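# Move the cart's top-tray items into the shipping carton

## Task

Take every item sitting in the cart's upper tray and put it inside the open shipping carton on the low table. The carton must still be standing on that table at the end, and the robot must not fall over or be left leaning.

## Robot and tools

ROBOT. A LinearBot: an omnidirectional base with a column about 1.7 m tall. A carriage slides up and down it (lift_m) and carries two six-joint arms, each with a five-finger hand (left hand on left arm). The arm bases sit about 0.57 m + lift_m above the floor, and carriage parts hang about 0.15 m below that. A hand point reaches 0.78 m from its shoulder but only about 0.4 m below its arm base. Straight fingers stick out 0.07 m past it. Parked arm: joints 1-6 = 0, 0.05, 0.05, 1.45, 0, 0. With both parked, the footprint is about 0.85 m wide and 0.65 m long.

CAMERAS. carriage_camera is fixed on the carriage, facing forward and tilted about 20 degrees down. left_wrist_camera and right_wrist_camera sit on the little-finger side of each wrist and aim at that hand's point. All images are 672x504.

FRAMES. Base frame, in metres: origin on the floor under the base centre, x forward, y left, z up. The left_hand and right_hand readings give each hand point in this frame. The true hand is often lower than the reading, more so at long reach, and it sags 7-25 cm carrying 1 kg. The odometry frame is the base frame at scene start. base_odometry only counts wheel turns, so slip shows as travel. Its heading is in rad, left positive, -3.142 to 3.142, and can drift a degree or two.

HAND GEOMETRY. The hand point is 0.045 m in front of the palm and 0.16 m ahead of the joint-6 hub, 0.07 m off its axis, so rolling joint 6 swings it. Its +z runs along the straight fingers and +y points out of the palm. +x runs across the palm: toward the little finger on the right hand, toward the thumb on the left. With joints 5 and 6 at 0 and the hand level, the palm faces down. With the thumb turned in front, the hand can wrap objects about 0.035-0.065 m thick, or handles down to 0.025 m. A wrist bracket on the little-finger side sticks out and can snag.

move. Runs one action and returns the state, plus images from the requested cameras (the 'pictures' line gives their order). With no action, it just reports. Arguments:
- base: an object holding exactly one key. Each value is an offset from where the base now is. translate_m: -2 to 2 m, forward positive. strafe_m: -2 to 2 m, left positive. rotate_rad: -6.3 to 6.3 rad, counter-clockwise (left) positive.
- joints: an object of absolute targets keyed by name, one key per joint; both arms share this one object. lift_m: 0 to 1 m. For each side (left_/right_): joint1_rad -2.617 to 3.054 (turn about vertical; 0 ahead, + left). joint2_rad 0 to 3.141 (shoulder; 0 upper arm level backward, 1.57 vertical, 3.14 level forward). joint3_rad 0 to 3.141 (elbow; 0 folded, 3.14 straight). joint4_rad -1.57 to 1.57 (wrist pitch; + lifts fingertips). joint5_rad -1.57 to 1.57 (wrist yaw; + swings fingertips right). joint6_rad -2.094 to 2.094 (roll; + clockwise seen from the forearm). Hand keys <side>_hand_little, _ring, _middle, _index, _thumb_bend: -1 to 1, +1 straight, -1 curled. <side>_hand_thumb_turn: +1 beside the palm, -1 in front of it, facing the fingers. <side>_hand_force_limit: -1 to 1, a setting, not a motion; a closing motor halts at about 0 N at -1 up to 10 N at +1 (15 N for thumb motors). <side>_hand_speed: -0.96 to 1, from nearly still at -1 to full speed at +0.48 and above. Both start at 0 and -0.8.
- speeds: per-action top speeds. translate_m and strafe_m 0.02-0.5 m/s; rotate_rad 0.05-1.57 rad/s; lift_m 0.08-0.27 m/s (default 0.25). The others default to their maximum.
- min_time_s: 0.1-8 s, the shortest duration of this action's arm motions. 2 or more keeps hand paths straighter. Too short a value speeds the arm up, and it may overshoot.
- cameras: a list of names, ["all"], or [] for none.
- blocking: true or omitted returns when everything is at rest. false returns in about 0.5 s while motion continues, and a later move overrides only the parts it names.
An action lasts at most 15 s, and a move times out at 14 s. Unknown keys make a call invalid; out-of-range values get it refused.

wait: seconds 0-10, plus optional cameras; it returns early once motions rest. wait(0) shows an unblocked move's progress in 'earlier move'. stop: brakes all motions (the base coasts first); optional cameras. zoom_image: camera plus region [x0, y0, x1, y1] in pixels, at most 504 by 504, taken from that camera's latest image. show_instructions: no arguments. finished_scene: optional scene = 1; it is final.

RESULTS. 'move' reads done, or else the worst status. base_status and joint_status can read moving, done, off_target (resting short and maybe still pushing), contact_stop, time_out, stopped, not_followed (the arm command was withheld to avoid self-collision) or limit_stop_at_motor_heat. A refused call, or a contact_stop or time_out you did not order, cancels the reply's later move, wait and finished_scene calls. on_its_own lists uncommanded behaviour; 'held at' there is a target, not a reading. motor_effort gives % of maximum, with the peak in brackets. If lift effort falls as the lift descends, a hand is resting on something. <side>_hand_stopped_by gives six words, for little, ring, middle, index, thumb_bend, thumb_turn: moving, target, force, stalled or fault. <side>_<motor>_load_n is in N, positive when pushed open. A load near 0 means the grip was lost. MOTOR HOT appears at 75 °C. An OVER-TEMPERATURE FAULT at 100 °C drops that arm for 30-60 s; resend its targets afterwards.

GRIPPING. A finger motor starts only when its target changes by at least 0.002. It stops at the target or when its load hits the force limit, then locks. To squeeze harder, raise the limit and send a target further closed. For a gentle grip, use hand_speed -0.94 or lower.

AVOID. Do not let the arms collide or press on each other; one hand gripping the other's fingers counts. Park idle arms, since held loads and outstretched arms overheat. Tipping risk rises with a high carriage, stretched or loaded arms, pushing or pulling, and abrupt stops. Do not reverse with the column under a table edge. After a contact_stop, back off about 0.2 m. With joint2 below 0.8, turning joint1 outward 0.5 rad or more can hit the column. Arms have no contact stop, so approach things slowly and in small steps. Never drop objects from a height or strike fixed things, and keep the carton upright.

Each tool is called after "Emit:" as a command line: name --argument value for each argument, lists and objects as JSON in quotes; but a table of rows of numbers goes row by row, as --pt "numbers of a row", without its own name.

Reference images:

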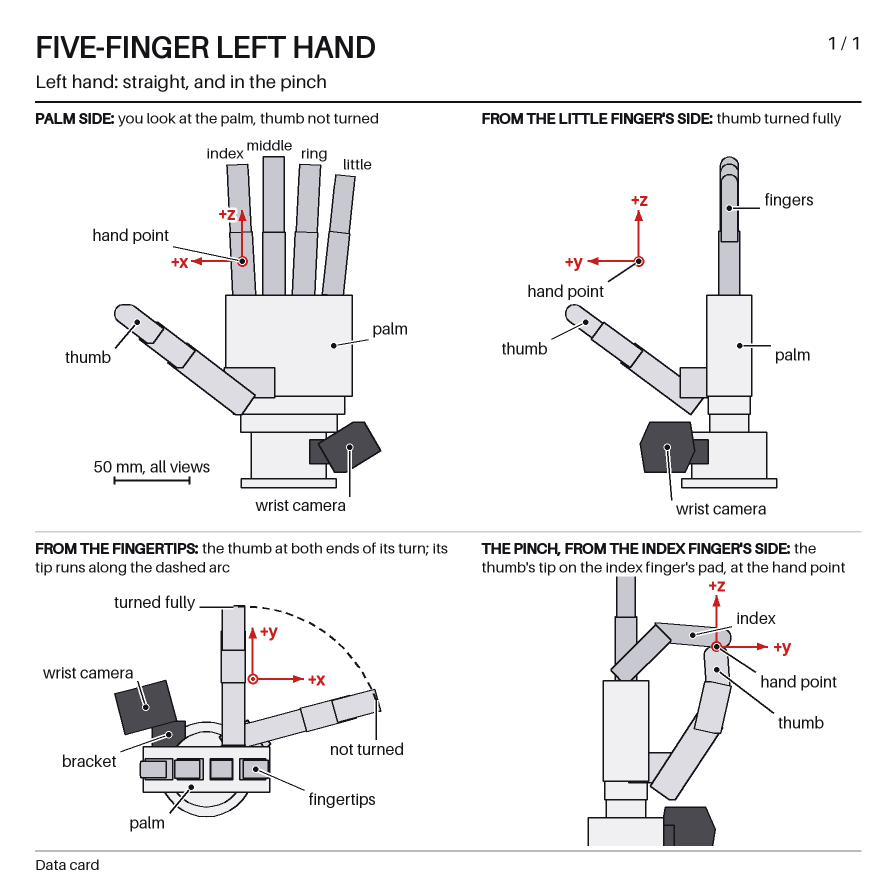

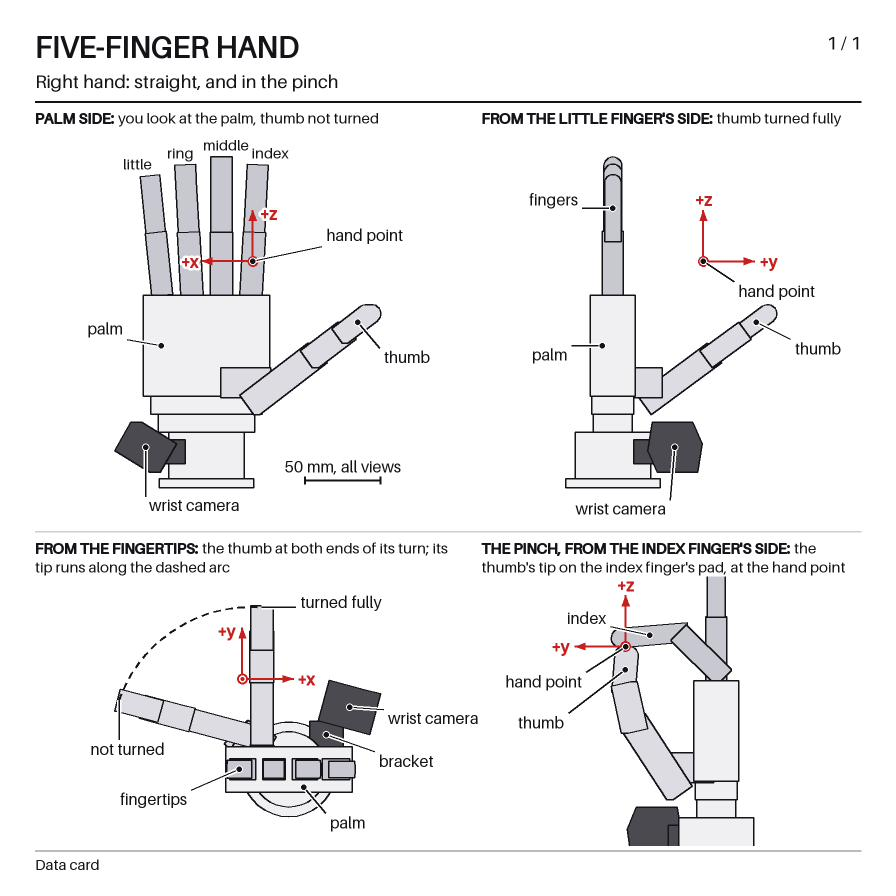

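## Session

Emit:
move

Scene clock: 0.00 s.
Joint torques (N m): no reading
base_odometry: x=+0.000 y=+0.000 heading=+0.000
base_status: not commanded
joint_positions: lift_m=+0.300 left_joint1_rad=+0.016 left_joint2_rad=+0.057 left_joint3_rad=+0.060 left_joint4_rad=+1.408 left_joint5_rad=-0.048 left_joint6_rad=-0.034 right_joint1_rad=+0.002 right_joint2_rad=+0.055 right_joint3_rad=+0.041 right_joint4_rad=+1.446 right_joint5_rad=-0.035 right_joint6_rad=-0.003 left_hand_little=+1.000 left_hand_ring=+1.000 left_hand_middle=+1.000 left_hand_index=+1.000 left_hand_thumb_turn=+1.000 left_hand_thumb_bend=+1.000 left_hand_force_limit=+0.000 left_hand_speed=-0.800 right_hand_little=+1.000 right_hand_ring=+1.000 right_hand_middle=+1.000 right_hand_index=+1.000 right_hand_thumb_turn=+1.000 right_hand_thumb_bend=+1.000 right_hand_force_limit=+0.000 right_hand_speed=-0.800
joint_status: not commanded
left_hand_stopped_by: target,target,target,target,target,target
right_hand_stopped_by: target,target,target,target,target,target
left_little_load_n: 0.0
left_ring_load_n: 0.0
left_middle_load_n: 0.0
left_index_load_n: 0.0
left_thumb_bend_load_n: 0.0
left_thumb_turn_load_n: 0.0
right_little_load_n: 0.0
right_ring_load_n: 0.0
right_middle_load_n: 0.0
right_index_load_n: 0.0
right_thumb_bend_load_n: 0.0
right_thumb_turn_load_n: 0.0
motor_effort: lift_m=+46 drive_wheels=+0
left_hand: x=+0.3335 y=+0.2795 z=+1.3283 quat_wxyz=(+0.700, -0.074, +0.038, -0.709) (m; base frame)
right_hand: x=+0.3299 y=-0.2637 z=+1.3227 quat_wxyz=(+0.706, -0.062, +0.037, -0.705) (m; base frame)
pictures: carriage_camera, left_wrist_camera, right_wrist_camera

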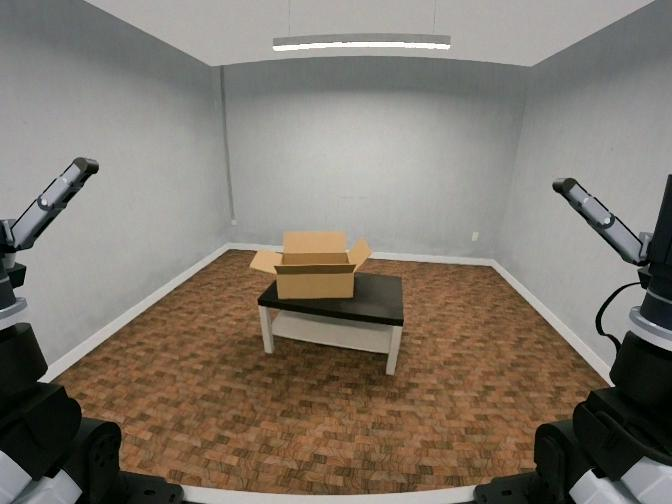

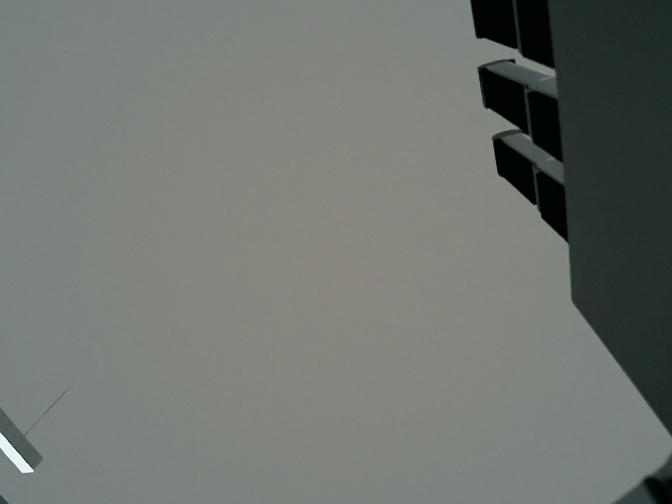

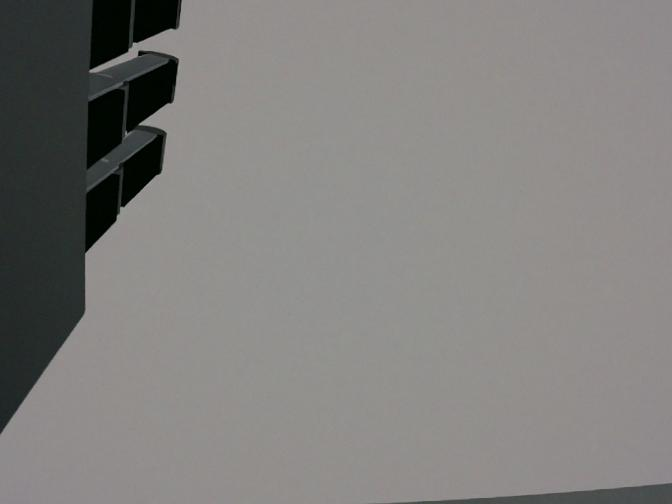

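Emit:
move --base '{"rotate_rad": 1.57}' --cameras '["carriage_camera"]'

Emit:
move --base '{"rotate_rad": 1.57}' --cameras '["carriage_camera"]'

Scene clock: 6.23 s.
Joint torques (N m): left_arm=[-0.16 4.66 5.72 0.19 0.16 0.04] | right_arm=[-0.13 4.38 6.54 0.01 0.05 -0.08]
move: done
base_odometry: x=+0.000 y=+0.000 heading=+1.570
base_status: done
joint_positions: lift_m=+0.300 left_joint1_rad=+0.016 left_joint2_rad=+0.057 left_joint3_rad=+0.060 left_joint4_rad=+1.407 left_joint5_rad=-0.048 left_joint6_rad=-0.034 right_joint1_rad=+0.002 right_joint2_rad=+0.055 right_joint3_rad=+0.041 right_joint4_rad=+1.445 right_joint5_rad=-0.035 right_joint6_rad=-0.003 left_hand_little=+1.000 left_hand_ring=+1.000 left_hand_middle=+1.000 left_hand_index=+1.000 left_hand_thumb_turn=+1.000 left_hand_thumb_bend=+1.000 left_hand_force_limit=+0.000 left_hand_speed=-0.800 right_hand_little=+1.000 right_hand_ring=+1.000 right_hand_middle=+1.000 right_hand_index=+1.000 right_hand_thumb_turn=+1.000 right_hand_thumb_bend=+1.000 right_hand_force_limit=+0.000 right_hand_speed=-0.800
joint_status: not commanded
left_hand_stopped_by: target,target,target,target,target,target
right_hand_stopped_by: target,target,target,target,target,target
left_little_load_n: 0.0
left_ring_load_n: 0.0
left_middle_load_n: 0.0
left_index_load_n: 0.0
left_thumb_bend_load_n: 0.0
left_thumb_turn_load_n: 0.0
right_little_load_n: 0.0
right_ring_load_n: 0.0
right_middle_load_n: 0.0
right_index_load_n: 0.0
right_thumb_bend_load_n: 0.0
right_thumb_turn_load_n: 0.0
motor_effort: lift_m=+46(46) drive_wheels=+3(8)
left_hand: x=+0.3336 y=+0.2795 z=+1.3283 quat_wxyz=(+0.700, -0.074, +0.038, -0.709) (m; base frame)
right_hand: x=+0.3301 y=-0.2637 z=+1.3227 quat_wxyz=(+0.706, -0.062, +0.037, -0.705) (m; base frame)
pictures: carriage_camera

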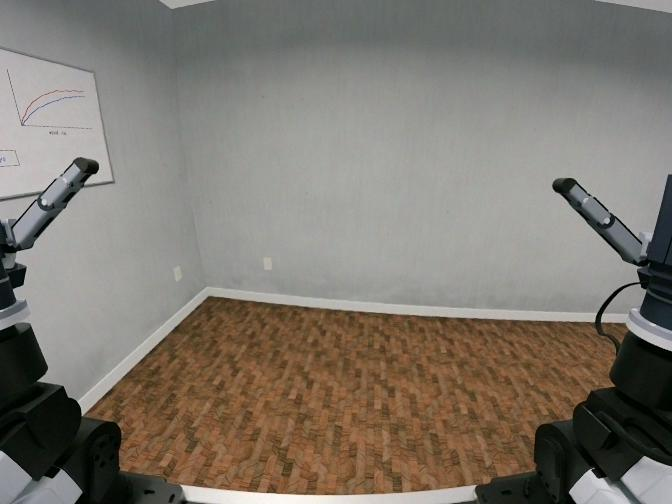

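Scene clock: 9.33 s.
Joint torques (N m): left_arm=[-0.02 4.46 5.6 0.14 0.07 -0.05] | right_arm=[-0.12 4.46 6.54 0.02 0.06 -0.09]
move: done
base_odometry: x=+0.000 y=+0.000 heading=+3.140
base_status: done
joint_positions: lift_m=+0.300 left_joint1_rad=+0.016 left_joint2_rad=+0.057 left_joint3_rad=+0.060 left_joint4_rad=+1.407 left_joint5_rad=-0.048 left_joint6_rad=-0.034 right_joint1_rad=+0.002 right_joint2_rad=+0.055 right_joint3_rad=+0.041 right_joint4_rad=+1.444 right_joint5_rad=-0.035 right_joint6_rad=-0.003 left_hand_little=+1.000 left_hand_ring=+1.000 left_hand_middle=+1.000 left_hand_index=+1.000 left_hand_thumb_turn=+1.000 left_hand_thumb_bend=+1.000 left_hand_force_limit=+0.000 left_hand_speed=-0.800 right_hand_little=+1.000 right_hand_ring=+1.000 right_hand_middle=+1.000 right_hand_index=+1.000 right_hand_thumb_turn=+1.000 right_hand_thumb_bend=+1.000 right_hand_force_limit=+0.000 right_hand_speed=-0.800
joint_status: not commanded
left_hand_stopped_by: target,target,target,target,target,target
right_hand_stopped_by: target,target,target,target,target,target
left_little_load_n: 0.0
left_ring_load_n: -0.5
left_middle_load_n: 0.0
left_index_load_n: 0.0
left_thumb_bend_load_n: 0.0
left_thumb_turn_load_n: 0.0
right_little_load_n: 0.0
right_ring_load_n: 0.0
right_middle_load_n: 0.0
right_index_load_n: 0.0
right_thumb_bend_load_n: 0.0
right_thumb_turn_load_n: 0.0
motor_effort: lift_m=+46(46) drive_wheels=+3(8)
left_hand: x=+0.3336 y=+0.2795 z=+1.3283 quat_wxyz=(+0.700, -0.074, +0.038, -0.709) (m; base frame)
right_hand: x=+0.3303 y=-0.2637 z=+1.3226 quat_wxyz=(+0.706, -0.062, +0.038, -0.705) (m; base frame)
pictures: carriage_camera

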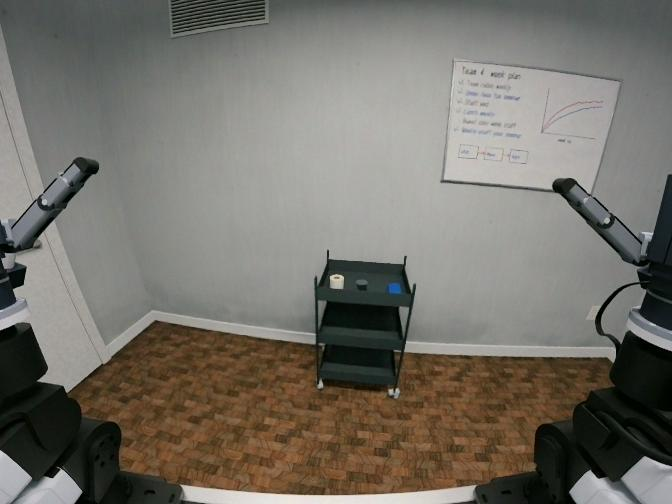

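Emit:
zoom_image --camera "carriage_camera" --region '[290, 230, 440, 410]'

Scaled by 2.800 from the camera's 672x504 image, which has a finer 960x720 frame.

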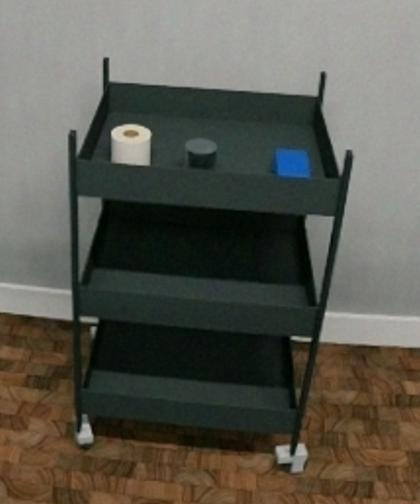

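Emit:
move --base '{"translate_m": 0.35}' --joints '{"lift_m": 0.6}' --speeds '{"translate_m": 0.25}' --cameras '["carriage_camera"]'

Emit:
zoom_image --camera "carriage_camera" --region '[270, 250, 470, 450]'

Scene clock: 32.87 s.
Joint torques (N m): left_arm=[-0.49 4.29 5.97 0.18 0.07 -0.03] | right_arm=[-0.17 4.38 6.56 -0.02 0.05 -0.09]
move: done
base_odometry: x=-0.350 y=+0.001 heading=+3.140
base_status: done
joint_positions: lift_m=+0.600 left_joint1_rad=+0.016 left_joint2_rad=+0.057 left_joint3_rad=+0.060 left_joint4_rad=+1.407 left_joint5_rad=-0.048 left_joint6_rad=-0.034 right_joint1_rad=+0.002 right_joint2_rad=+0.055 right_joint3_rad=+0.041 right_joint4_rad=+1.444 right_joint5_rad=-0.035 right_joint6_rad=-0.003 left_hand_little=+1.000 left_hand_ring=+1.000 left_hand_middle=+1.000 left_hand_index=+1.000 left_hand_thumb_turn=+1.000 left_hand_thumb_bend=+1.000 left_hand_force_limit=+0.000 left_hand_speed=-0.800 right_hand_little=+1.000 right_hand_ring=+1.000 right_hand_middle=+1.000 right_hand_index=+1.000 right_hand_thumb_turn=+1.000 right_hand_thumb_bend=+1.000 right_hand_force_limit=+0.000 right_hand_speed=-0.800
joint_status: all done
left_hand_stopped_by: target,target,target,target,target,target
right_hand_stopped_by: target,target,target,target,target,target
left_little_load_n: 0.0
left_ring_load_n: 0.0
left_middle_load_n: 0.0
left_index_load_n: 0.0
left_thumb_bend_load_n: 0.0
left_thumb_turn_load_n: 0.0
right_little_load_n: 0.0
right_ring_load_n: 0.0
right_middle_load_n: 0.0
right_index_load_n: 0.0
right_thumb_bend_load_n: 0.0
right_thumb_turn_load_n: 0.0
motor_effort: lift_m=+45(55) drive_wheels=-3(10)
left_hand: x=+0.3336 y=+0.2795 z=+1.6283 quat_wxyz=(+0.700, -0.074, +0.038, -0.709) (m; base frame)
right_hand: x=+0.3302 y=-0.2637 z=+1.6227 quat_wxyz=(+0.706, -0.062, +0.037, -0.705) (m; base frame)
pictures: carriage_camera

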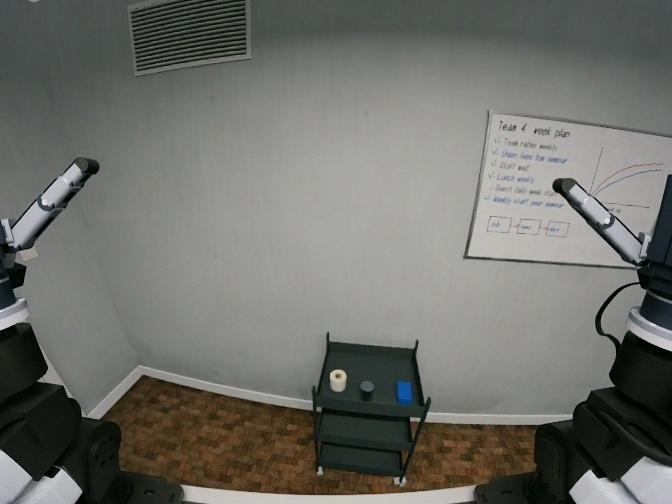

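Scaled by 2.520 from the camera's 672x504 image, which has a finer 960x720 frame.

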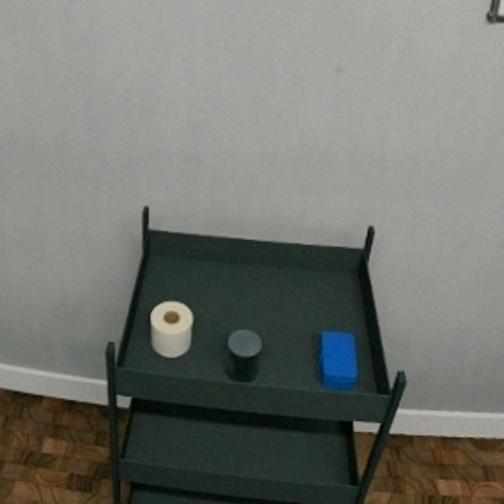

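Emit:
move --joints '{"left_joint1_rad": 0, "left_joint2_rad": 1.57, "left_joint3_rad": 1.57, "left_joint4_rad": 0, "left_joint5_rad": 0, "left_joint6_rad": 0}' --cameras '["left_wrist_camera"]'

Emit:
move --joints '{"left_joint1_rad": 0, "left_joint2_rad": 1.8, "left_joint3_rad": 1.57, "left_joint4_rad": -1.34, "left_joint5_rad": 0, "left_joint6_rad": 0}' --cameras '["carriage_camera", "left_wrist_camera"]'

Scene clock: 125.93 s.
Joint torques (N m): left_arm=[-0.68 -8.01 9.98 2.51 0.21 0] | right_arm=[-0.09 4.42 6.54 0.01 0.04 -0.08]
move: done
base_odometry: x=-0.350 y=+0.001 heading=+3.140
base_status: not commanded
joint_positions: lift_m=+0.600 left_joint1_rad=+0.006 left_joint2_rad=+1.565 left_joint3_rad=+1.541 left_joint4_rad=+0.005 left_joint5_rad=-0.010 left_joint6_rad=-0.008 right_joint1_rad=+0.002 right_joint2_rad=+0.055 right_joint3_rad=+0.041 right_joint4_rad=+1.444 right_joint5_rad=-0.035 right_joint6_rad=-0.003 left_hand_little=+1.000 left_hand_ring=+1.000 left_hand_middle=+1.000 left_hand_index=+1.000 left_hand_thumb_turn=+1.000 left_hand_thumb_bend=+1.000 left_hand_force_limit=+0.000 left_hand_speed=-0.800 right_hand_little=+1.000 right_hand_ring=+1.000 right_hand_middle=+1.000 right_hand_index=+1.000 right_hand_thumb_turn=+1.000 right_hand_thumb_bend=+1.000 right_hand_force_limit=+0.000 right_hand_speed=-0.800
joint_status: all done
left_hand_stopped_by: target,target,target,target,target,target
right_hand_stopped_by: target,target,target,target,target,target
left_little_load_n: 0.0
left_ring_load_n: 0.0
left_middle_load_n: 0.0
left_index_load_n: -0.5
left_thumb_bend_load_n: 0.0
left_thumb_turn_load_n: 0.0
right_little_load_n: 0.0
right_ring_load_n: 0.0
right_middle_load_n: 0.0
right_index_load_n: 0.0
right_thumb_bend_load_n: 0.0
right_thumb_turn_load_n: 0.0
motor_effort: lift_m=+45(46) drive_wheels=+3(3)
left_hand: x=+0.7630 y=+0.2749 z=+1.5491 quat_wxyz=(+0.497, -0.510, +0.499, -0.493) (m; base frame)
right_hand: x=+0.3302 y=-0.2637 z=+1.6227 quat_wxyz=(+0.706, -0.062, +0.037, -0.705) (m; base frame)
pictures: left_wrist_camera

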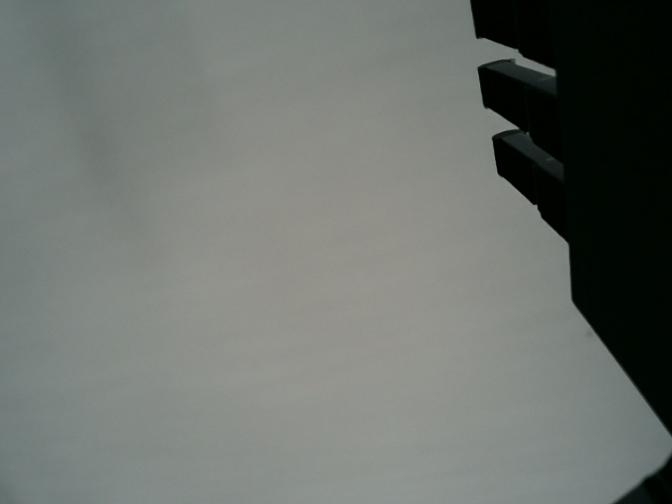

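Scene clock: 127.63 s.
Joint torques (N m): left_arm=[-0.57 -8.05 7.57 0.35 0.12 0.02] | right_arm=[-0.09 4.46 6.5 0.01 0.05 -0.08]
move: done
base_odometry: x=-0.350 y=+0.001 heading=+3.140
base_status: not commanded
joint_positions: lift_m=+0.600 left_joint1_rad=+0.006 left_joint2_rad=+1.788 left_joint3_rad=+1.550 left_joint4_rad=-1.329 left_joint5_rad=-0.009 left_joint6_rad=-0.007 right_joint1_rad=+0.002 right_joint2_rad=+0.055 right_joint3_rad=+0.041 right_joint4_rad=+1.444 right_joint5_rad=-0.035 right_joint6_rad=-0.003 left_hand_little=+1.000 left_hand_ring=+1.000 left_hand_middle=+1.000 left_hand_index=+1.000 left_hand_thumb_turn=+1.000 left_hand_thumb_bend=+1.000 left_hand_force_limit=+0.000 left_hand_speed=-0.800 right_hand_little=+1.000 right_hand_ring=+1.000 right_hand_middle=+1.000 right_hand_index=+1.000 right_hand_thumb_turn=+1.000 right_hand_thumb_bend=+1.000 right_hand_force_limit=+0.000 right_hand_speed=-0.800
joint_status: all done
left_hand_stopped_by: target,target,target,target,target,target
right_hand_stopped_by: target,target,target,target,target,target
left_little_load_n: 0.0
left_ring_load_n: 0.0
left_middle_load_n: 0.0
left_index_load_n: 0.0
left_thumb_bend_load_n: 0.0
left_thumb_turn_load_n: 0.0
right_little_load_n: 0.0
right_ring_load_n: 0.0
right_middle_load_n: 0.0
right_index_load_n: 0.5
right_thumb_bend_load_n: 0.0
right_thumb_turn_load_n: 0.0
motor_effort: lift_m=+45(46) drive_wheels=+3(3)
left_hand: x=+0.5010 y=+0.2733 z=+1.2852 quat_wxyz=(+0.004, -0.712, +0.703, +0.002) (m; base frame)
right_hand: x=+0.3302 y=-0.2637 z=+1.6227 quat_wxyz=(+0.706, -0.062, +0.037, -0.705) (m; base frame)
pictures: carriage_camera, left_wrist_camera

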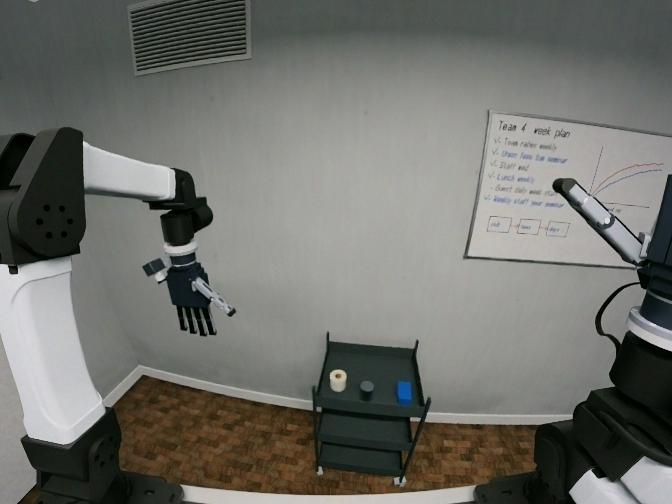

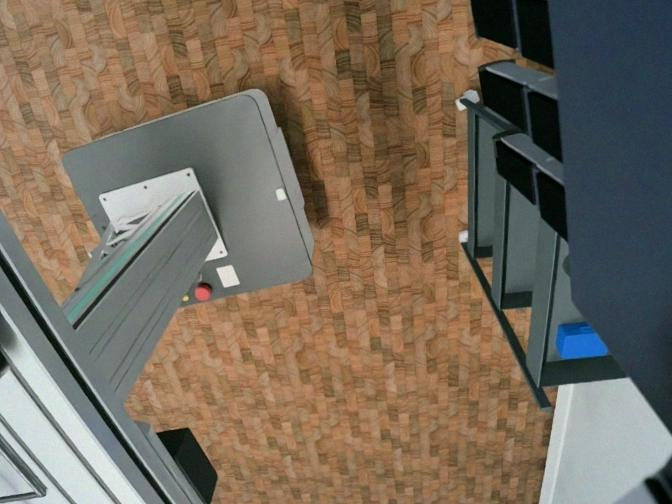

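Emit:
move --base '{"rotate_rad": -0.13}' --joints '{"left_joint1_rad": 0, "left_joint2_rad": 0.05, "left_joint3_rad": 0.05, "left_joint4_rad": 1.45, "left_joint5_rad": 0, "left_joint6_rad": 0}'

Emit:
move --base '{"translate_m": 0.25}' --speeds '{"translate_m": 0.2}' --cameras '["carriage_camera"]'

Emit:
zoom_image --camera "carriage_camera" --region '[210, 300, 460, 500]'

Scene clock: 169.40 s.
Joint torques (N m): left_arm=[-0.02 3.15 4.59 0.21 0.12 0.04] | right_arm=[-0.1 4.37 6.43 -0.01 0.06 -0.08]
move: done
base_odometry: x=-0.350 y=+0.001 heading=+3.010
base_status: done
joint_positions: lift_m=+0.600 left_joint1_rad=+0.000 left_joint2_rad=+0.058 left_joint3_rad=+0.056 left_joint4_rad=+1.438 left_joint5_rad=-0.003 left_joint6_rad=-0.007 right_joint1_rad=+0.002 right_joint2_rad=+0.055 right_joint3_rad=+0.041 right_joint4_rad=+1.445 right_joint5_rad=-0.035 right_joint6_rad=-0.003 left_hand_little=+1.000 left_hand_ring=+1.000 left_hand_middle=+1.000 left_hand_index=+1.000 left_hand_thumb_turn=+1.000 left_hand_thumb_bend=+1.000 left_hand_force_limit=+0.000 left_hand_speed=-0.800 right_hand_little=+1.000 right_hand_ring=+1.000 right_hand_middle=+1.000 right_hand_index=+1.000 right_hand_thumb_turn=+1.000 right_hand_thumb_bend=+1.000 right_hand_force_limit=+0.000 right_hand_speed=-0.800
joint_status: all done
left_hand_stopped_by: target,target,target,target,target,target
right_hand_stopped_by: target,target,target,target,target,target
left_little_load_n: 0.0
left_ring_load_n: 0.0
left_middle_load_n: 0.0
left_index_load_n: 0.0
left_thumb_bend_load_n: 0.0
left_thumb_turn_load_n: 0.0
right_little_load_n: 0.0
right_ring_load_n: 0.0
right_middle_load_n: 0.0
right_index_load_n: 0.0
right_thumb_bend_load_n: 0.0
right_thumb_turn_load_n: 0.0
motor_effort: lift_m=+45(46) drive_wheels=+2(5)
left_hand: x=+0.3275 y=+0.2707 z=+1.6286 quat_wxyz=(+0.703, -0.049, +0.046, -0.708) (m; base frame)
right_hand: x=+0.3301 y=-0.2637 z=+1.6227 quat_wxyz=(+0.706, -0.062, +0.037, -0.705) (m; base frame)
pictures: none

Scene clock: 171.73 s.
Joint torques (N m): left_arm=[-0.06 3.51 4.38 0.13 0.09 0] | right_arm=[-0.17 4.31 6.6 0.01 0.06 -0.11]
move: done
base_odometry: x=-0.598 y=+0.033 heading=+3.010
base_status: done
joint_positions: lift_m=+0.600 left_joint1_rad=+0.000 left_joint2_rad=+0.058 left_joint3_rad=+0.056 left_joint4_rad=+1.446 left_joint5_rad=-0.003 left_joint6_rad=-0.007 right_joint1_rad=+0.002 right_joint2_rad=+0.055 right_joint3_rad=+0.041 right_joint4_rad=+1.444 right_joint5_rad=-0.035 right_joint6_rad=-0.003 left_hand_little=+1.000 left_hand_ring=+1.000 left_hand_middle=+1.000 left_hand_index=+1.000 left_hand_thumb_turn=+1.000 left_hand_thumb_bend=+1.000 left_hand_force_limit=+0.000 left_hand_speed=-0.800 right_hand_little=+1.000 right_hand_ring=+1.000 right_hand_middle=+1.000 right_hand_index=+1.000 right_hand_thumb_turn=+1.000 right_hand_thumb_bend=+1.000 right_hand_force_limit=+0.000 right_hand_speed=-0.800
joint_status: not commanded
left_hand_stopped_by: target,target,target,target,target,target
right_hand_stopped_by: target,target,target,target,target,target
left_little_load_n: 0.0
left_ring_load_n: 0.0
left_middle_load_n: 0.0
left_index_load_n: 0.0
left_thumb_bend_load_n: 0.0
left_thumb_turn_load_n: 0.0
right_little_load_n: 0.0
right_ring_load_n: 0.0
right_middle_load_n: 0.0
right_index_load_n: 0.0
right_thumb_bend_load_n: 0.0
right_thumb_turn_load_n: 0.0
motor_effort: lift_m=+45(46) drive_wheels=-4(9)
left_hand: x=+0.3256 y=+0.2707 z=+1.6293 quat_wxyz=(+0.703, -0.046, +0.043, -0.708) (m; base frame)
right_hand: x=+0.3302 y=-0.2637 z=+1.6227 quat_wxyz=(+0.706, -0.062, +0.037, -0.705) (m; base frame)
pictures: carriage_camera

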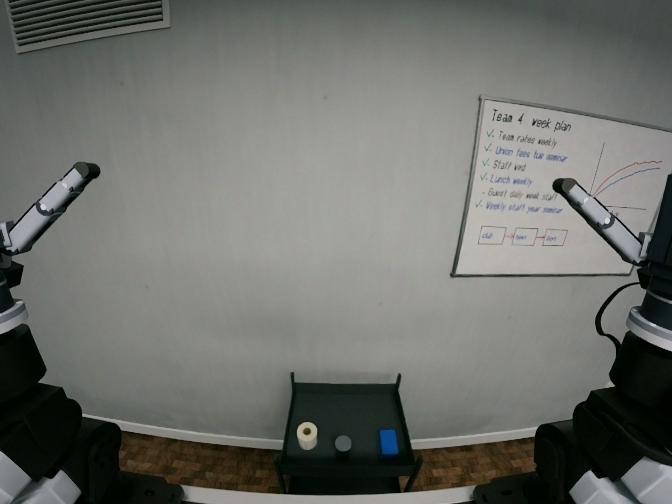

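Scaled by 2.016 from the camera's 672x504 image, which has a finer 960x720 frame.

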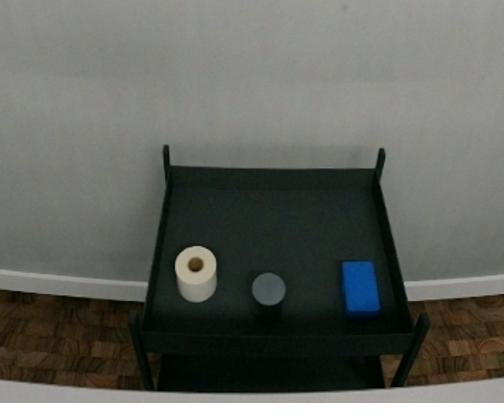

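Emit:
move --joints '{"left_joint1_rad": -0.441, "left_joint2_rad": 2.118, "left_joint3_rad": 0.771, "left_joint4_rad": 0.737, "left_joint5_rad": 0, "left_joint6_rad": 0, "left_hand_thumb_turn": -1, "left_hand_little": 0.5, "left_hand_ring": 0.5, "left_hand_middle": 0.5, "left_hand_index": 0.5, "left_hand_speed": 0.2}' --min_time_s 3 --cameras '["carriage_camera", "left_wrist_camera"]'

Scene clock: 189.50 s.
Joint torques (N m): left_arm=[-0.65 -9.25 5.97 2.2 0.09 0.07] | right_arm=[-0.1 4.42 6.54 -0.01 0.07 -0.09]
move: done
base_odometry: x=-0.598 y=+0.033 heading=+3.010
base_status: not commanded
joint_positions: lift_m=+0.600 left_joint1_rad=-0.436 left_joint2_rad=+2.106 left_joint3_rad=+0.752 left_joint4_rad=+0.740 left_joint5_rad=-0.003 left_joint6_rad=-0.006 right_joint1_rad=+0.002 right_joint2_rad=+0.055 right_joint3_rad=+0.041 right_joint4_rad=+1.444 right_joint5_rad=-0.035 right_joint6_rad=-0.003 left_hand_little=+0.500 left_hand_ring=+0.500 left_hand_middle=+0.500 left_hand_index=+0.500 left_hand_thumb_turn=-1.000 left_hand_thumb_bend=+1.000 left_hand_force_limit=+0.000 left_hand_speed=+0.200 right_hand_little=+1.000 right_hand_ring=+1.000 right_hand_middle=+1.000 right_hand_index=+1.000 right_hand_thumb_turn=+1.000 right_hand_thumb_bend=+1.000 right_hand_force_limit=+0.000 right_hand_speed=-0.800
joint_status: all done
left_hand_stopped_by: target,target,target,target,target,target
right_hand_stopped_by: target,target,target,target,target,target
left_little_load_n: 0.0
left_ring_load_n: 0.0
left_middle_load_n: 0.0
left_index_load_n: 0.0
left_thumb_bend_load_n: 0.0
left_thumb_turn_load_n: 0.0
right_little_load_n: 0.0
right_ring_load_n: 0.0
right_middle_load_n: 0.0
right_index_load_n: 0.0
right_thumb_bend_load_n: 0.0
right_thumb_turn_load_n: 0.0
motor_effort: lift_m=+45(46) drive_wheels=-3(4)
left_hand: x=+0.6266 y=+0.0833 z=+1.0930 quat_wxyz=(+0.248, -0.480, +0.746, -0.388) (m; base frame)
right_hand: x=+0.3302 y=-0.2637 z=+1.6227 quat_wxyz=(+0.706, -0.062, +0.037, -0.705) (m; base frame)
pictures: carriage_camera, left_wrist_camera

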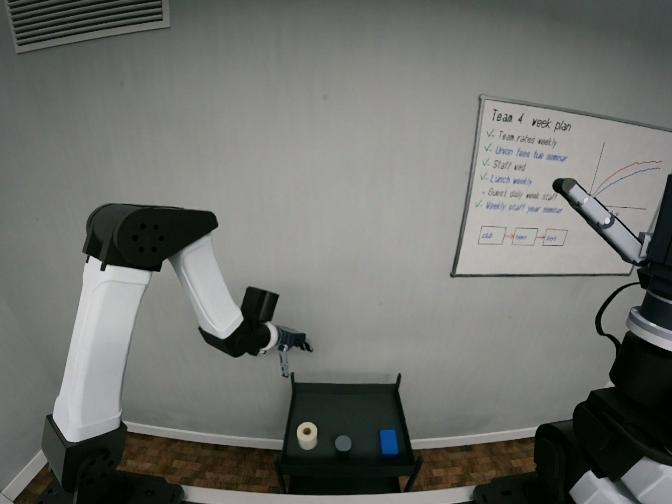

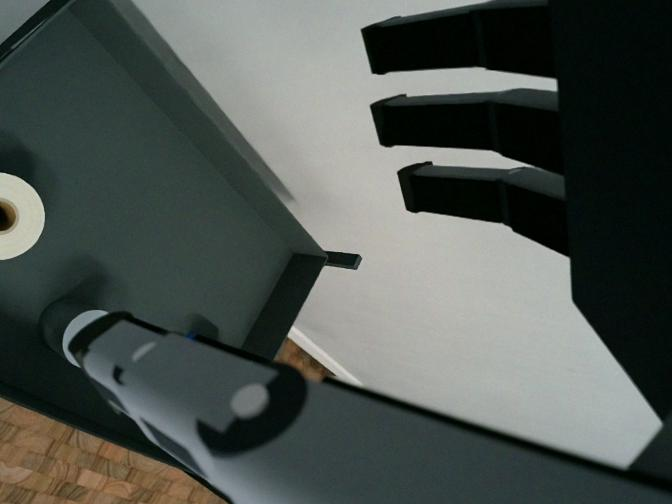

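Emit:
zoom_image --camera "carriage_camera" --region '[220, 270, 400, 500]'

Scaled by 2.191 from the camera's 672x504 image, which has a finer 960x720 frame.

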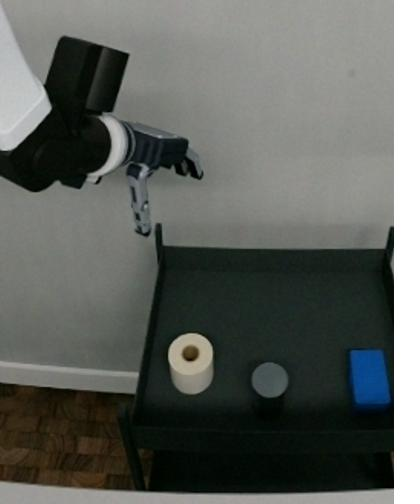

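Emit:
move --base '{"translate_m": 0.06}' --speeds '{"translate_m": 0.1}'

Emit:
move --joints '{"lift_m": 0.34}' --cameras '["carriage_camera", "left_wrist_camera"]'

Emit:
zoom_image --camera "carriage_camera" --region '[220, 230, 470, 480]'

Scene clock: 223.37 s.
Joint torques (N m): left_arm=[-0.66 -9.43 5.89 2.26 0.13 0.01] | right_arm=[-0.12 4.36 6.61 -0.03 0.04 -0.07]
move: done
base_odometry: x=-0.657 y=+0.041 heading=+3.009
base_status: done
joint_positions: lift_m=+0.600 left_joint1_rad=-0.438 left_joint2_rad=+2.106 left_joint3_rad=+0.753 left_joint4_rad=+0.739 left_joint5_rad=-0.003 left_joint6_rad=-0.006 right_joint1_rad=+0.002 right_joint2_rad=+0.055 right_joint3_rad=+0.041 right_joint4_rad=+1.446 right_joint5_rad=-0.035 right_joint6_rad=-0.003 left_hand_little=+0.500 left_hand_ring=+0.500 left_hand_middle=+0.500 left_hand_index=+0.500 left_hand_thumb_turn=-1.000 left_hand_thumb_bend=+1.000 left_hand_force_limit=+0.000 left_hand_speed=+0.200 right_hand_little=+1.000 right_hand_ring=+1.000 right_hand_middle=+1.000 right_hand_index=+1.000 right_hand_thumb_turn=+1.000 right_hand_thumb_bend=+1.000 right_hand_force_limit=+0.000 right_hand_speed=-0.800
joint_status: not commanded
left_hand_stopped_by: target,target,target,target,target,target
right_hand_stopped_by: target,target,target,target,target,target
left_little_load_n: 0.0
left_ring_load_n: 0.0
left_middle_load_n: 0.0
left_index_load_n: 0.0
left_thumb_bend_load_n: 0.0
left_thumb_turn_load_n: 0.0
right_little_load_n: 0.0
right_ring_load_n: 0.0
right_middle_load_n: -0.5
right_index_load_n: 0.0
right_thumb_bend_load_n: 0.0
right_thumb_turn_load_n: 0.0
motor_effort: lift_m=+46(46) drive_wheels=+4(9)
left_hand: x=+0.6264 y=+0.0825 z=+1.0931 quat_wxyz=(+0.247, -0.480, +0.747, -0.388) (m; base frame)
right_hand: x=+0.3299 y=-0.2637 z=+1.6228 quat_wxyz=(+0.706, -0.062, +0.037, -0.705) (m; base frame)
pictures: none

Scene clock: 224.93 s.
Joint torques (N m): left_arm=[-0.44 -10.55 5.26 2.29 0.06 -0.02] | right_arm=[-0.12 4.41 6.53 -0.02 0.05 -0.06]
move: done
base_odometry: x=-0.657 y=+0.041 heading=+3.009
base_status: not commanded
joint_positions: lift_m=+0.340 left_joint1_rad=-0.438 left_joint2_rad=+2.115 left_joint3_rad=+0.759 left_joint4_rad=+0.727 left_joint5_rad=-0.003 left_joint6_rad=-0.006 right_joint1_rad=+0.002 right_joint2_rad=+0.055 right_joint3_rad=+0.041 right_joint4_rad=+1.446 right_joint5_rad=-0.035 right_joint6_rad=-0.003 left_hand_little=+0.500 left_hand_ring=+0.500 left_hand_middle=+0.500 left_hand_index=+0.500 left_hand_thumb_turn=-1.000 left_hand_thumb_bend=+1.000 left_hand_force_limit=+0.000 left_hand_speed=+0.200 right_hand_little=+1.000 right_hand_ring=+1.000 right_hand_middle=+1.000 right_hand_index=+1.000 right_hand_thumb_turn=+1.000 right_hand_thumb_bend=+1.000 right_hand_force_limit=+0.000 right_hand_speed=-0.800
joint_status: all done
left_hand_stopped_by: target,target,target,target,target,target
right_hand_stopped_by: target,target,target,target,target,target
left_little_load_n: 0.0
left_ring_load_n: 0.0
left_middle_load_n: 0.0
left_index_load_n: 0.0
left_thumb_bend_load_n: 0.0
left_thumb_turn_load_n: 0.0
right_little_load_n: 0.0
right_ring_load_n: 0.0
right_middle_load_n: 0.0
right_index_load_n: 0.0
right_thumb_bend_load_n: 0.0
right_thumb_turn_load_n: 0.0
motor_effort: lift_m=+45(45) drive_wheels=+3(4)
left_hand: x=+0.6246 y=+0.0833 z=+0.8285 quat_wxyz=(+0.243, -0.482, +0.750, -0.383) (m; base frame)
right_hand: x=+0.3299 y=-0.2637 z=+1.3628 quat_wxyz=(+0.706, -0.062, +0.037, -0.705) (m; base frame)
pictures: carriage_camera, left_wrist_camera

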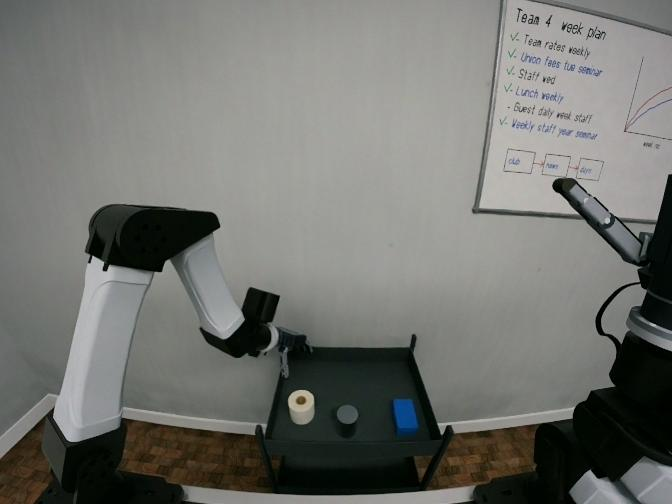

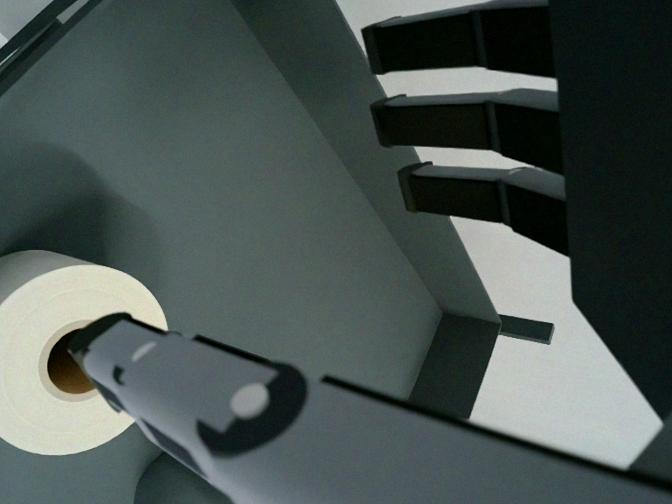

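Scaled by 2.016 from the camera's 672x504 image, which has a finer 960x720 frame.

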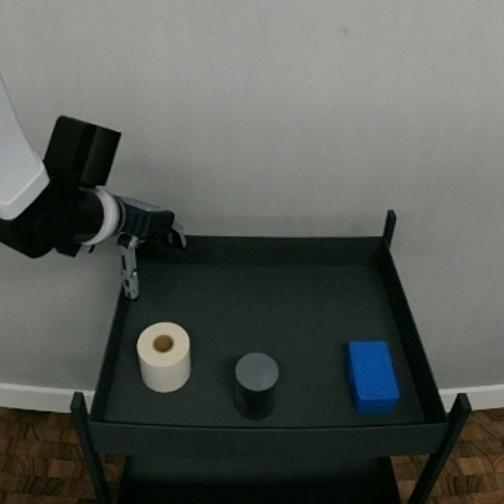

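Emit:
move --joints '{"lift_m": 0.235}' --cameras '["carriage_camera", "left_wrist_camera"]'

Emit:
zoom_image --camera "carriage_camera" --region '[220, 230, 400, 430]'

Scene clock: 233.40 s.
Joint torques (N m): left_arm=[-0.54 -8.5 4.08 1.55 0.03 0.03] | right_arm=[-0.16 4.44 6.5 -0.02 0.07 -0.09]
move: done
base_odometry: x=-0.657 y=+0.041 heading=+3.009
base_status: not commanded
joint_positions: lift_m=+0.235 left_joint1_rad=-0.437 left_joint2_rad=+2.098 left_joint3_rad=+0.775 left_joint4_rad=+0.803 left_joint5_rad=+0.000 left_joint6_rad=-0.007 right_joint1_rad=+0.002 right_joint2_rad=+0.055 right_joint3_rad=+0.041 right_joint4_rad=+1.446 right_joint5_rad=-0.035 right_joint6_rad=-0.003 left_hand_little=+0.500 left_hand_ring=+0.500 left_hand_middle=+0.500 left_hand_index=+0.500 left_hand_thumb_turn=-1.000 left_hand_thumb_bend=+1.000 left_hand_force_limit=+0.000 left_hand_speed=+0.200 right_hand_little=+1.000 right_hand_ring=+1.000 right_hand_middle=+1.000 right_hand_index=+1.000 right_hand_thumb_turn=+1.000 right_hand_thumb_bend=+1.000 right_hand_force_limit=+0.000 right_hand_speed=-0.800
joint_status: all done
left_hand_stopped_by: target,target,target,target,target,target
right_hand_stopped_by: target,target,target,target,target,target
left_little_load_n: 0.0
left_ring_load_n: 0.0
left_middle_load_n: 0.0
left_index_load_n: 0.0
left_thumb_bend_load_n: 0.0
left_thumb_turn_load_n: -0.5
right_little_load_n: 0.0
right_ring_load_n: 0.0
right_middle_load_n: 0.0
right_index_load_n: 0.0
right_thumb_bend_load_n: 0.0
right_thumb_turn_load_n: 0.0
motor_effort: lift_m=+42(44) drive_wheels=+3(4)
left_hand: x=+0.6473 y=+0.0724 z=+0.7512 quat_wxyz=(+0.268, -0.467, +0.728, -0.424) (m; base frame)
right_hand: x=+0.3299 y=-0.2637 z=+1.2580 quat_wxyz=(+0.706, -0.062, +0.037, -0.705) (m; base frame)
pictures: carriage_camera, left_wrist_camera

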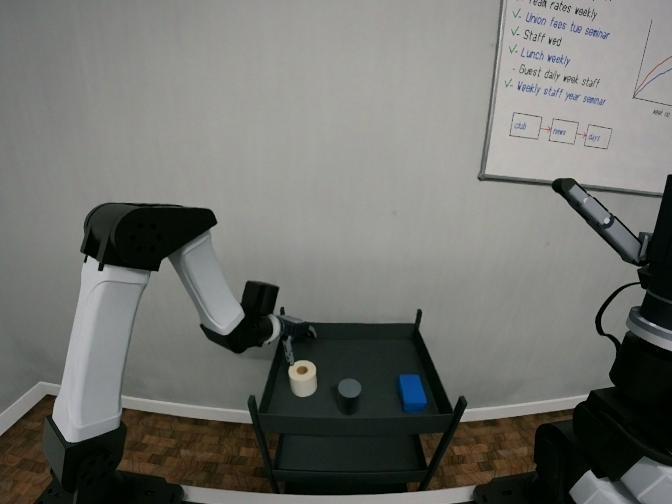

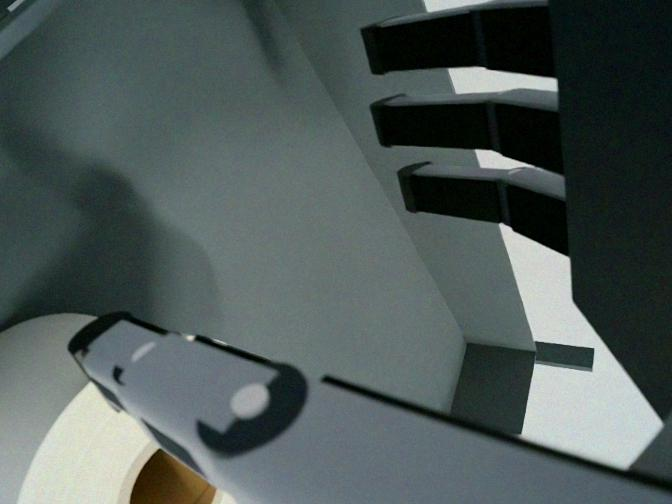

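Scaled by 2.520 from the camera's 672x504 image, which has a finer 960x720 frame.

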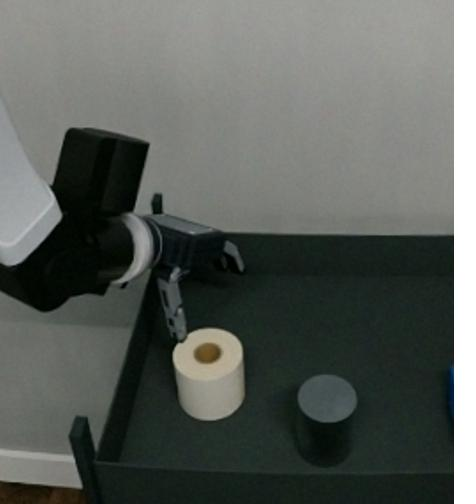

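Emit:
move --joints '{"lift_m": 0.28}'

Emit:
wait --seconds 0.5 --cameras '["carriage_camera", "left_wrist_camera"]'

Emit:
zoom_image --camera "carriage_camera" --region '[230, 280, 480, 450]'

Scene clock: 248.47 s.
Joint torques (N m): left_arm=[-0.55 -10.18 4.08 2.22 0.1 0] | right_arm=[-0.17 4.44 6.56 -0.02 0.06 -0.09]
move: done
base_odometry: x=-0.657 y=+0.041 heading=+3.009
base_status: not commanded
joint_positions: lift_m=+0.280 left_joint1_rad=-0.437 left_joint2_rad=+2.112 left_joint3_rad=+0.773 left_joint4_rad=+0.742 left_joint5_rad=+0.000 left_joint6_rad=-0.007 right_joint1_rad=+0.002 right_joint2_rad=+0.055 right_joint3_rad=+0.041 right_joint4_rad=+1.446 right_joint5_rad=-0.035 right_joint6_rad=-0.003 left_hand_little=+0.500 left_hand_ring=+0.500 left_hand_middle=+0.500 left_hand_index=+0.500 left_hand_thumb_turn=-1.000 left_hand_thumb_bend=+1.000 left_hand_force_limit=+0.000 left_hand_speed=+0.200 right_hand_little=+1.000 right_hand_ring=+1.000 right_hand_middle=+1.000 right_hand_index=+1.000 right_hand_thumb_turn=+1.000 right_hand_thumb_bend=+1.000 right_hand_force_limit=+0.000 right_hand_speed=-0.800
joint_status: all done
left_hand_stopped_by: target,target,target,target,target,target
right_hand_stopped_by: target,target,target,target,target,target
left_little_load_n: 0.0
left_ring_load_n: 0.0
left_middle_load_n: 0.0
left_index_load_n: 0.0
left_thumb_bend_load_n: 0.0
left_thumb_turn_load_n: 0.0
right_little_load_n: 0.0
right_ring_load_n: 0.0
right_middle_load_n: 0.0
right_index_load_n: 0.0
right_thumb_bend_load_n: 0.0
right_thumb_turn_load_n: 0.0
motor_effort: lift_m=+45(55) drive_wheels=+3(4)
left_hand: x=+0.6331 y=+0.0789 z=+0.7769 quat_wxyz=(+0.250, -0.477, +0.744, -0.395) (m; base frame)
right_hand: x=+0.3299 y=-0.2637 z=+1.3028 quat_wxyz=(+0.706, -0.062, +0.037, -0.705) (m; base frame)
pictures: none

Scene clock: 248.97 s.
Joint torques (N m): left_arm=[-0.59 -10.02 4.18 2.18 0.06 -0.01] | right_arm=[-0.13 4.41 6.53 -0.01 0.06 -0.08]
base_odometry: x=-0.657 y=+0.041 heading=+3.009
base_status: not commanded
joint_positions: lift_m=+0.280 left_joint1_rad=-0.437 left_joint2_rad=+2.112 left_joint3_rad=+0.773 left_joint4_rad=+0.741 left_joint5_rad=+0.000 left_joint6_rad=-0.007 right_joint1_rad=+0.002 right_joint2_rad=+0.055 right_joint3_rad=+0.041 right_joint4_rad=+1.446 right_joint5_rad=-0.035 right_joint6_rad=-0.003 left_hand_little=+0.500 left_hand_ring=+0.500 left_hand_middle=+0.500 left_hand_index=+0.500 left_hand_thumb_turn=-1.000 left_hand_thumb_bend=+1.000 left_hand_force_limit=+0.000 left_hand_speed=+0.200 right_hand_little=+1.000 right_hand_ring=+1.000 right_hand_middle=+1.000 right_hand_index=+1.000 right_hand_thumb_turn=+1.000 right_hand_thumb_bend=+1.000 right_hand_force_limit=+0.000 right_hand_speed=-0.800
joint_status: all done
left_hand_stopped_by: target,target,target,target,target,target
right_hand_stopped_by: target,target,target,target,target,target
left_little_load_n: 0.0
left_ring_load_n: 0.0
left_middle_load_n: 0.0
left_index_load_n: 0.0
left_thumb_bend_load_n: 0.0
left_thumb_turn_load_n: 0.0
right_little_load_n: 0.0
right_ring_load_n: 0.0
right_middle_load_n: 0.0
right_index_load_n: 0.0
right_thumb_bend_load_n: 0.0
right_thumb_turn_load_n: 0.0
motor_effort: lift_m=+45(55) drive_wheels=+3(4)
left_hand: x=+0.6330 y=+0.0789 z=+0.7768 quat_wxyz=(+0.250, -0.477, +0.744, -0.395) (m; base frame)
right_hand: x=+0.3299 y=-0.2637 z=+1.3028 quat_wxyz=(+0.706, -0.062, +0.037, -0.705) (m; base frame)
wait: 0.50 s; at rest by 0.27 s
pictures: carriage_camera, left_wrist_camera

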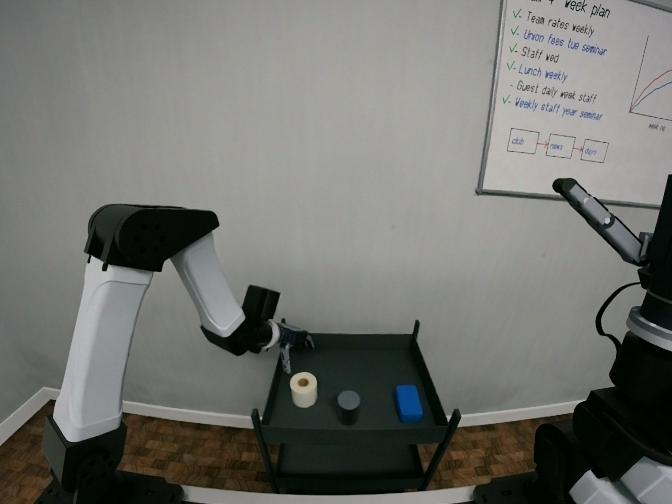

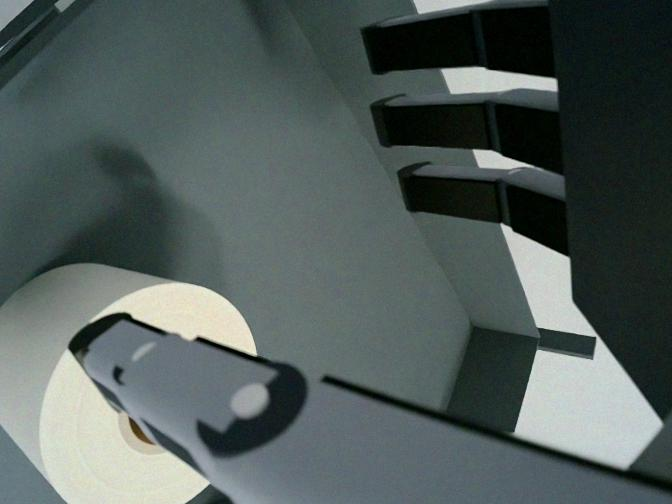

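Scaled by 2.016 from the camera's 672x504 image, which has a finer 960x720 frame.

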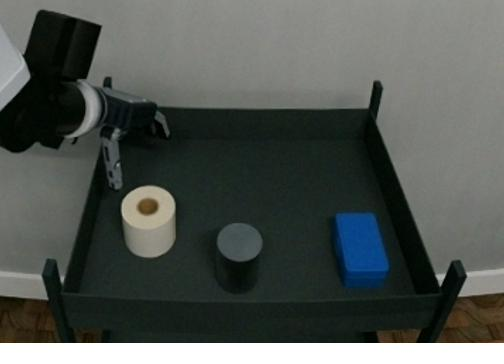

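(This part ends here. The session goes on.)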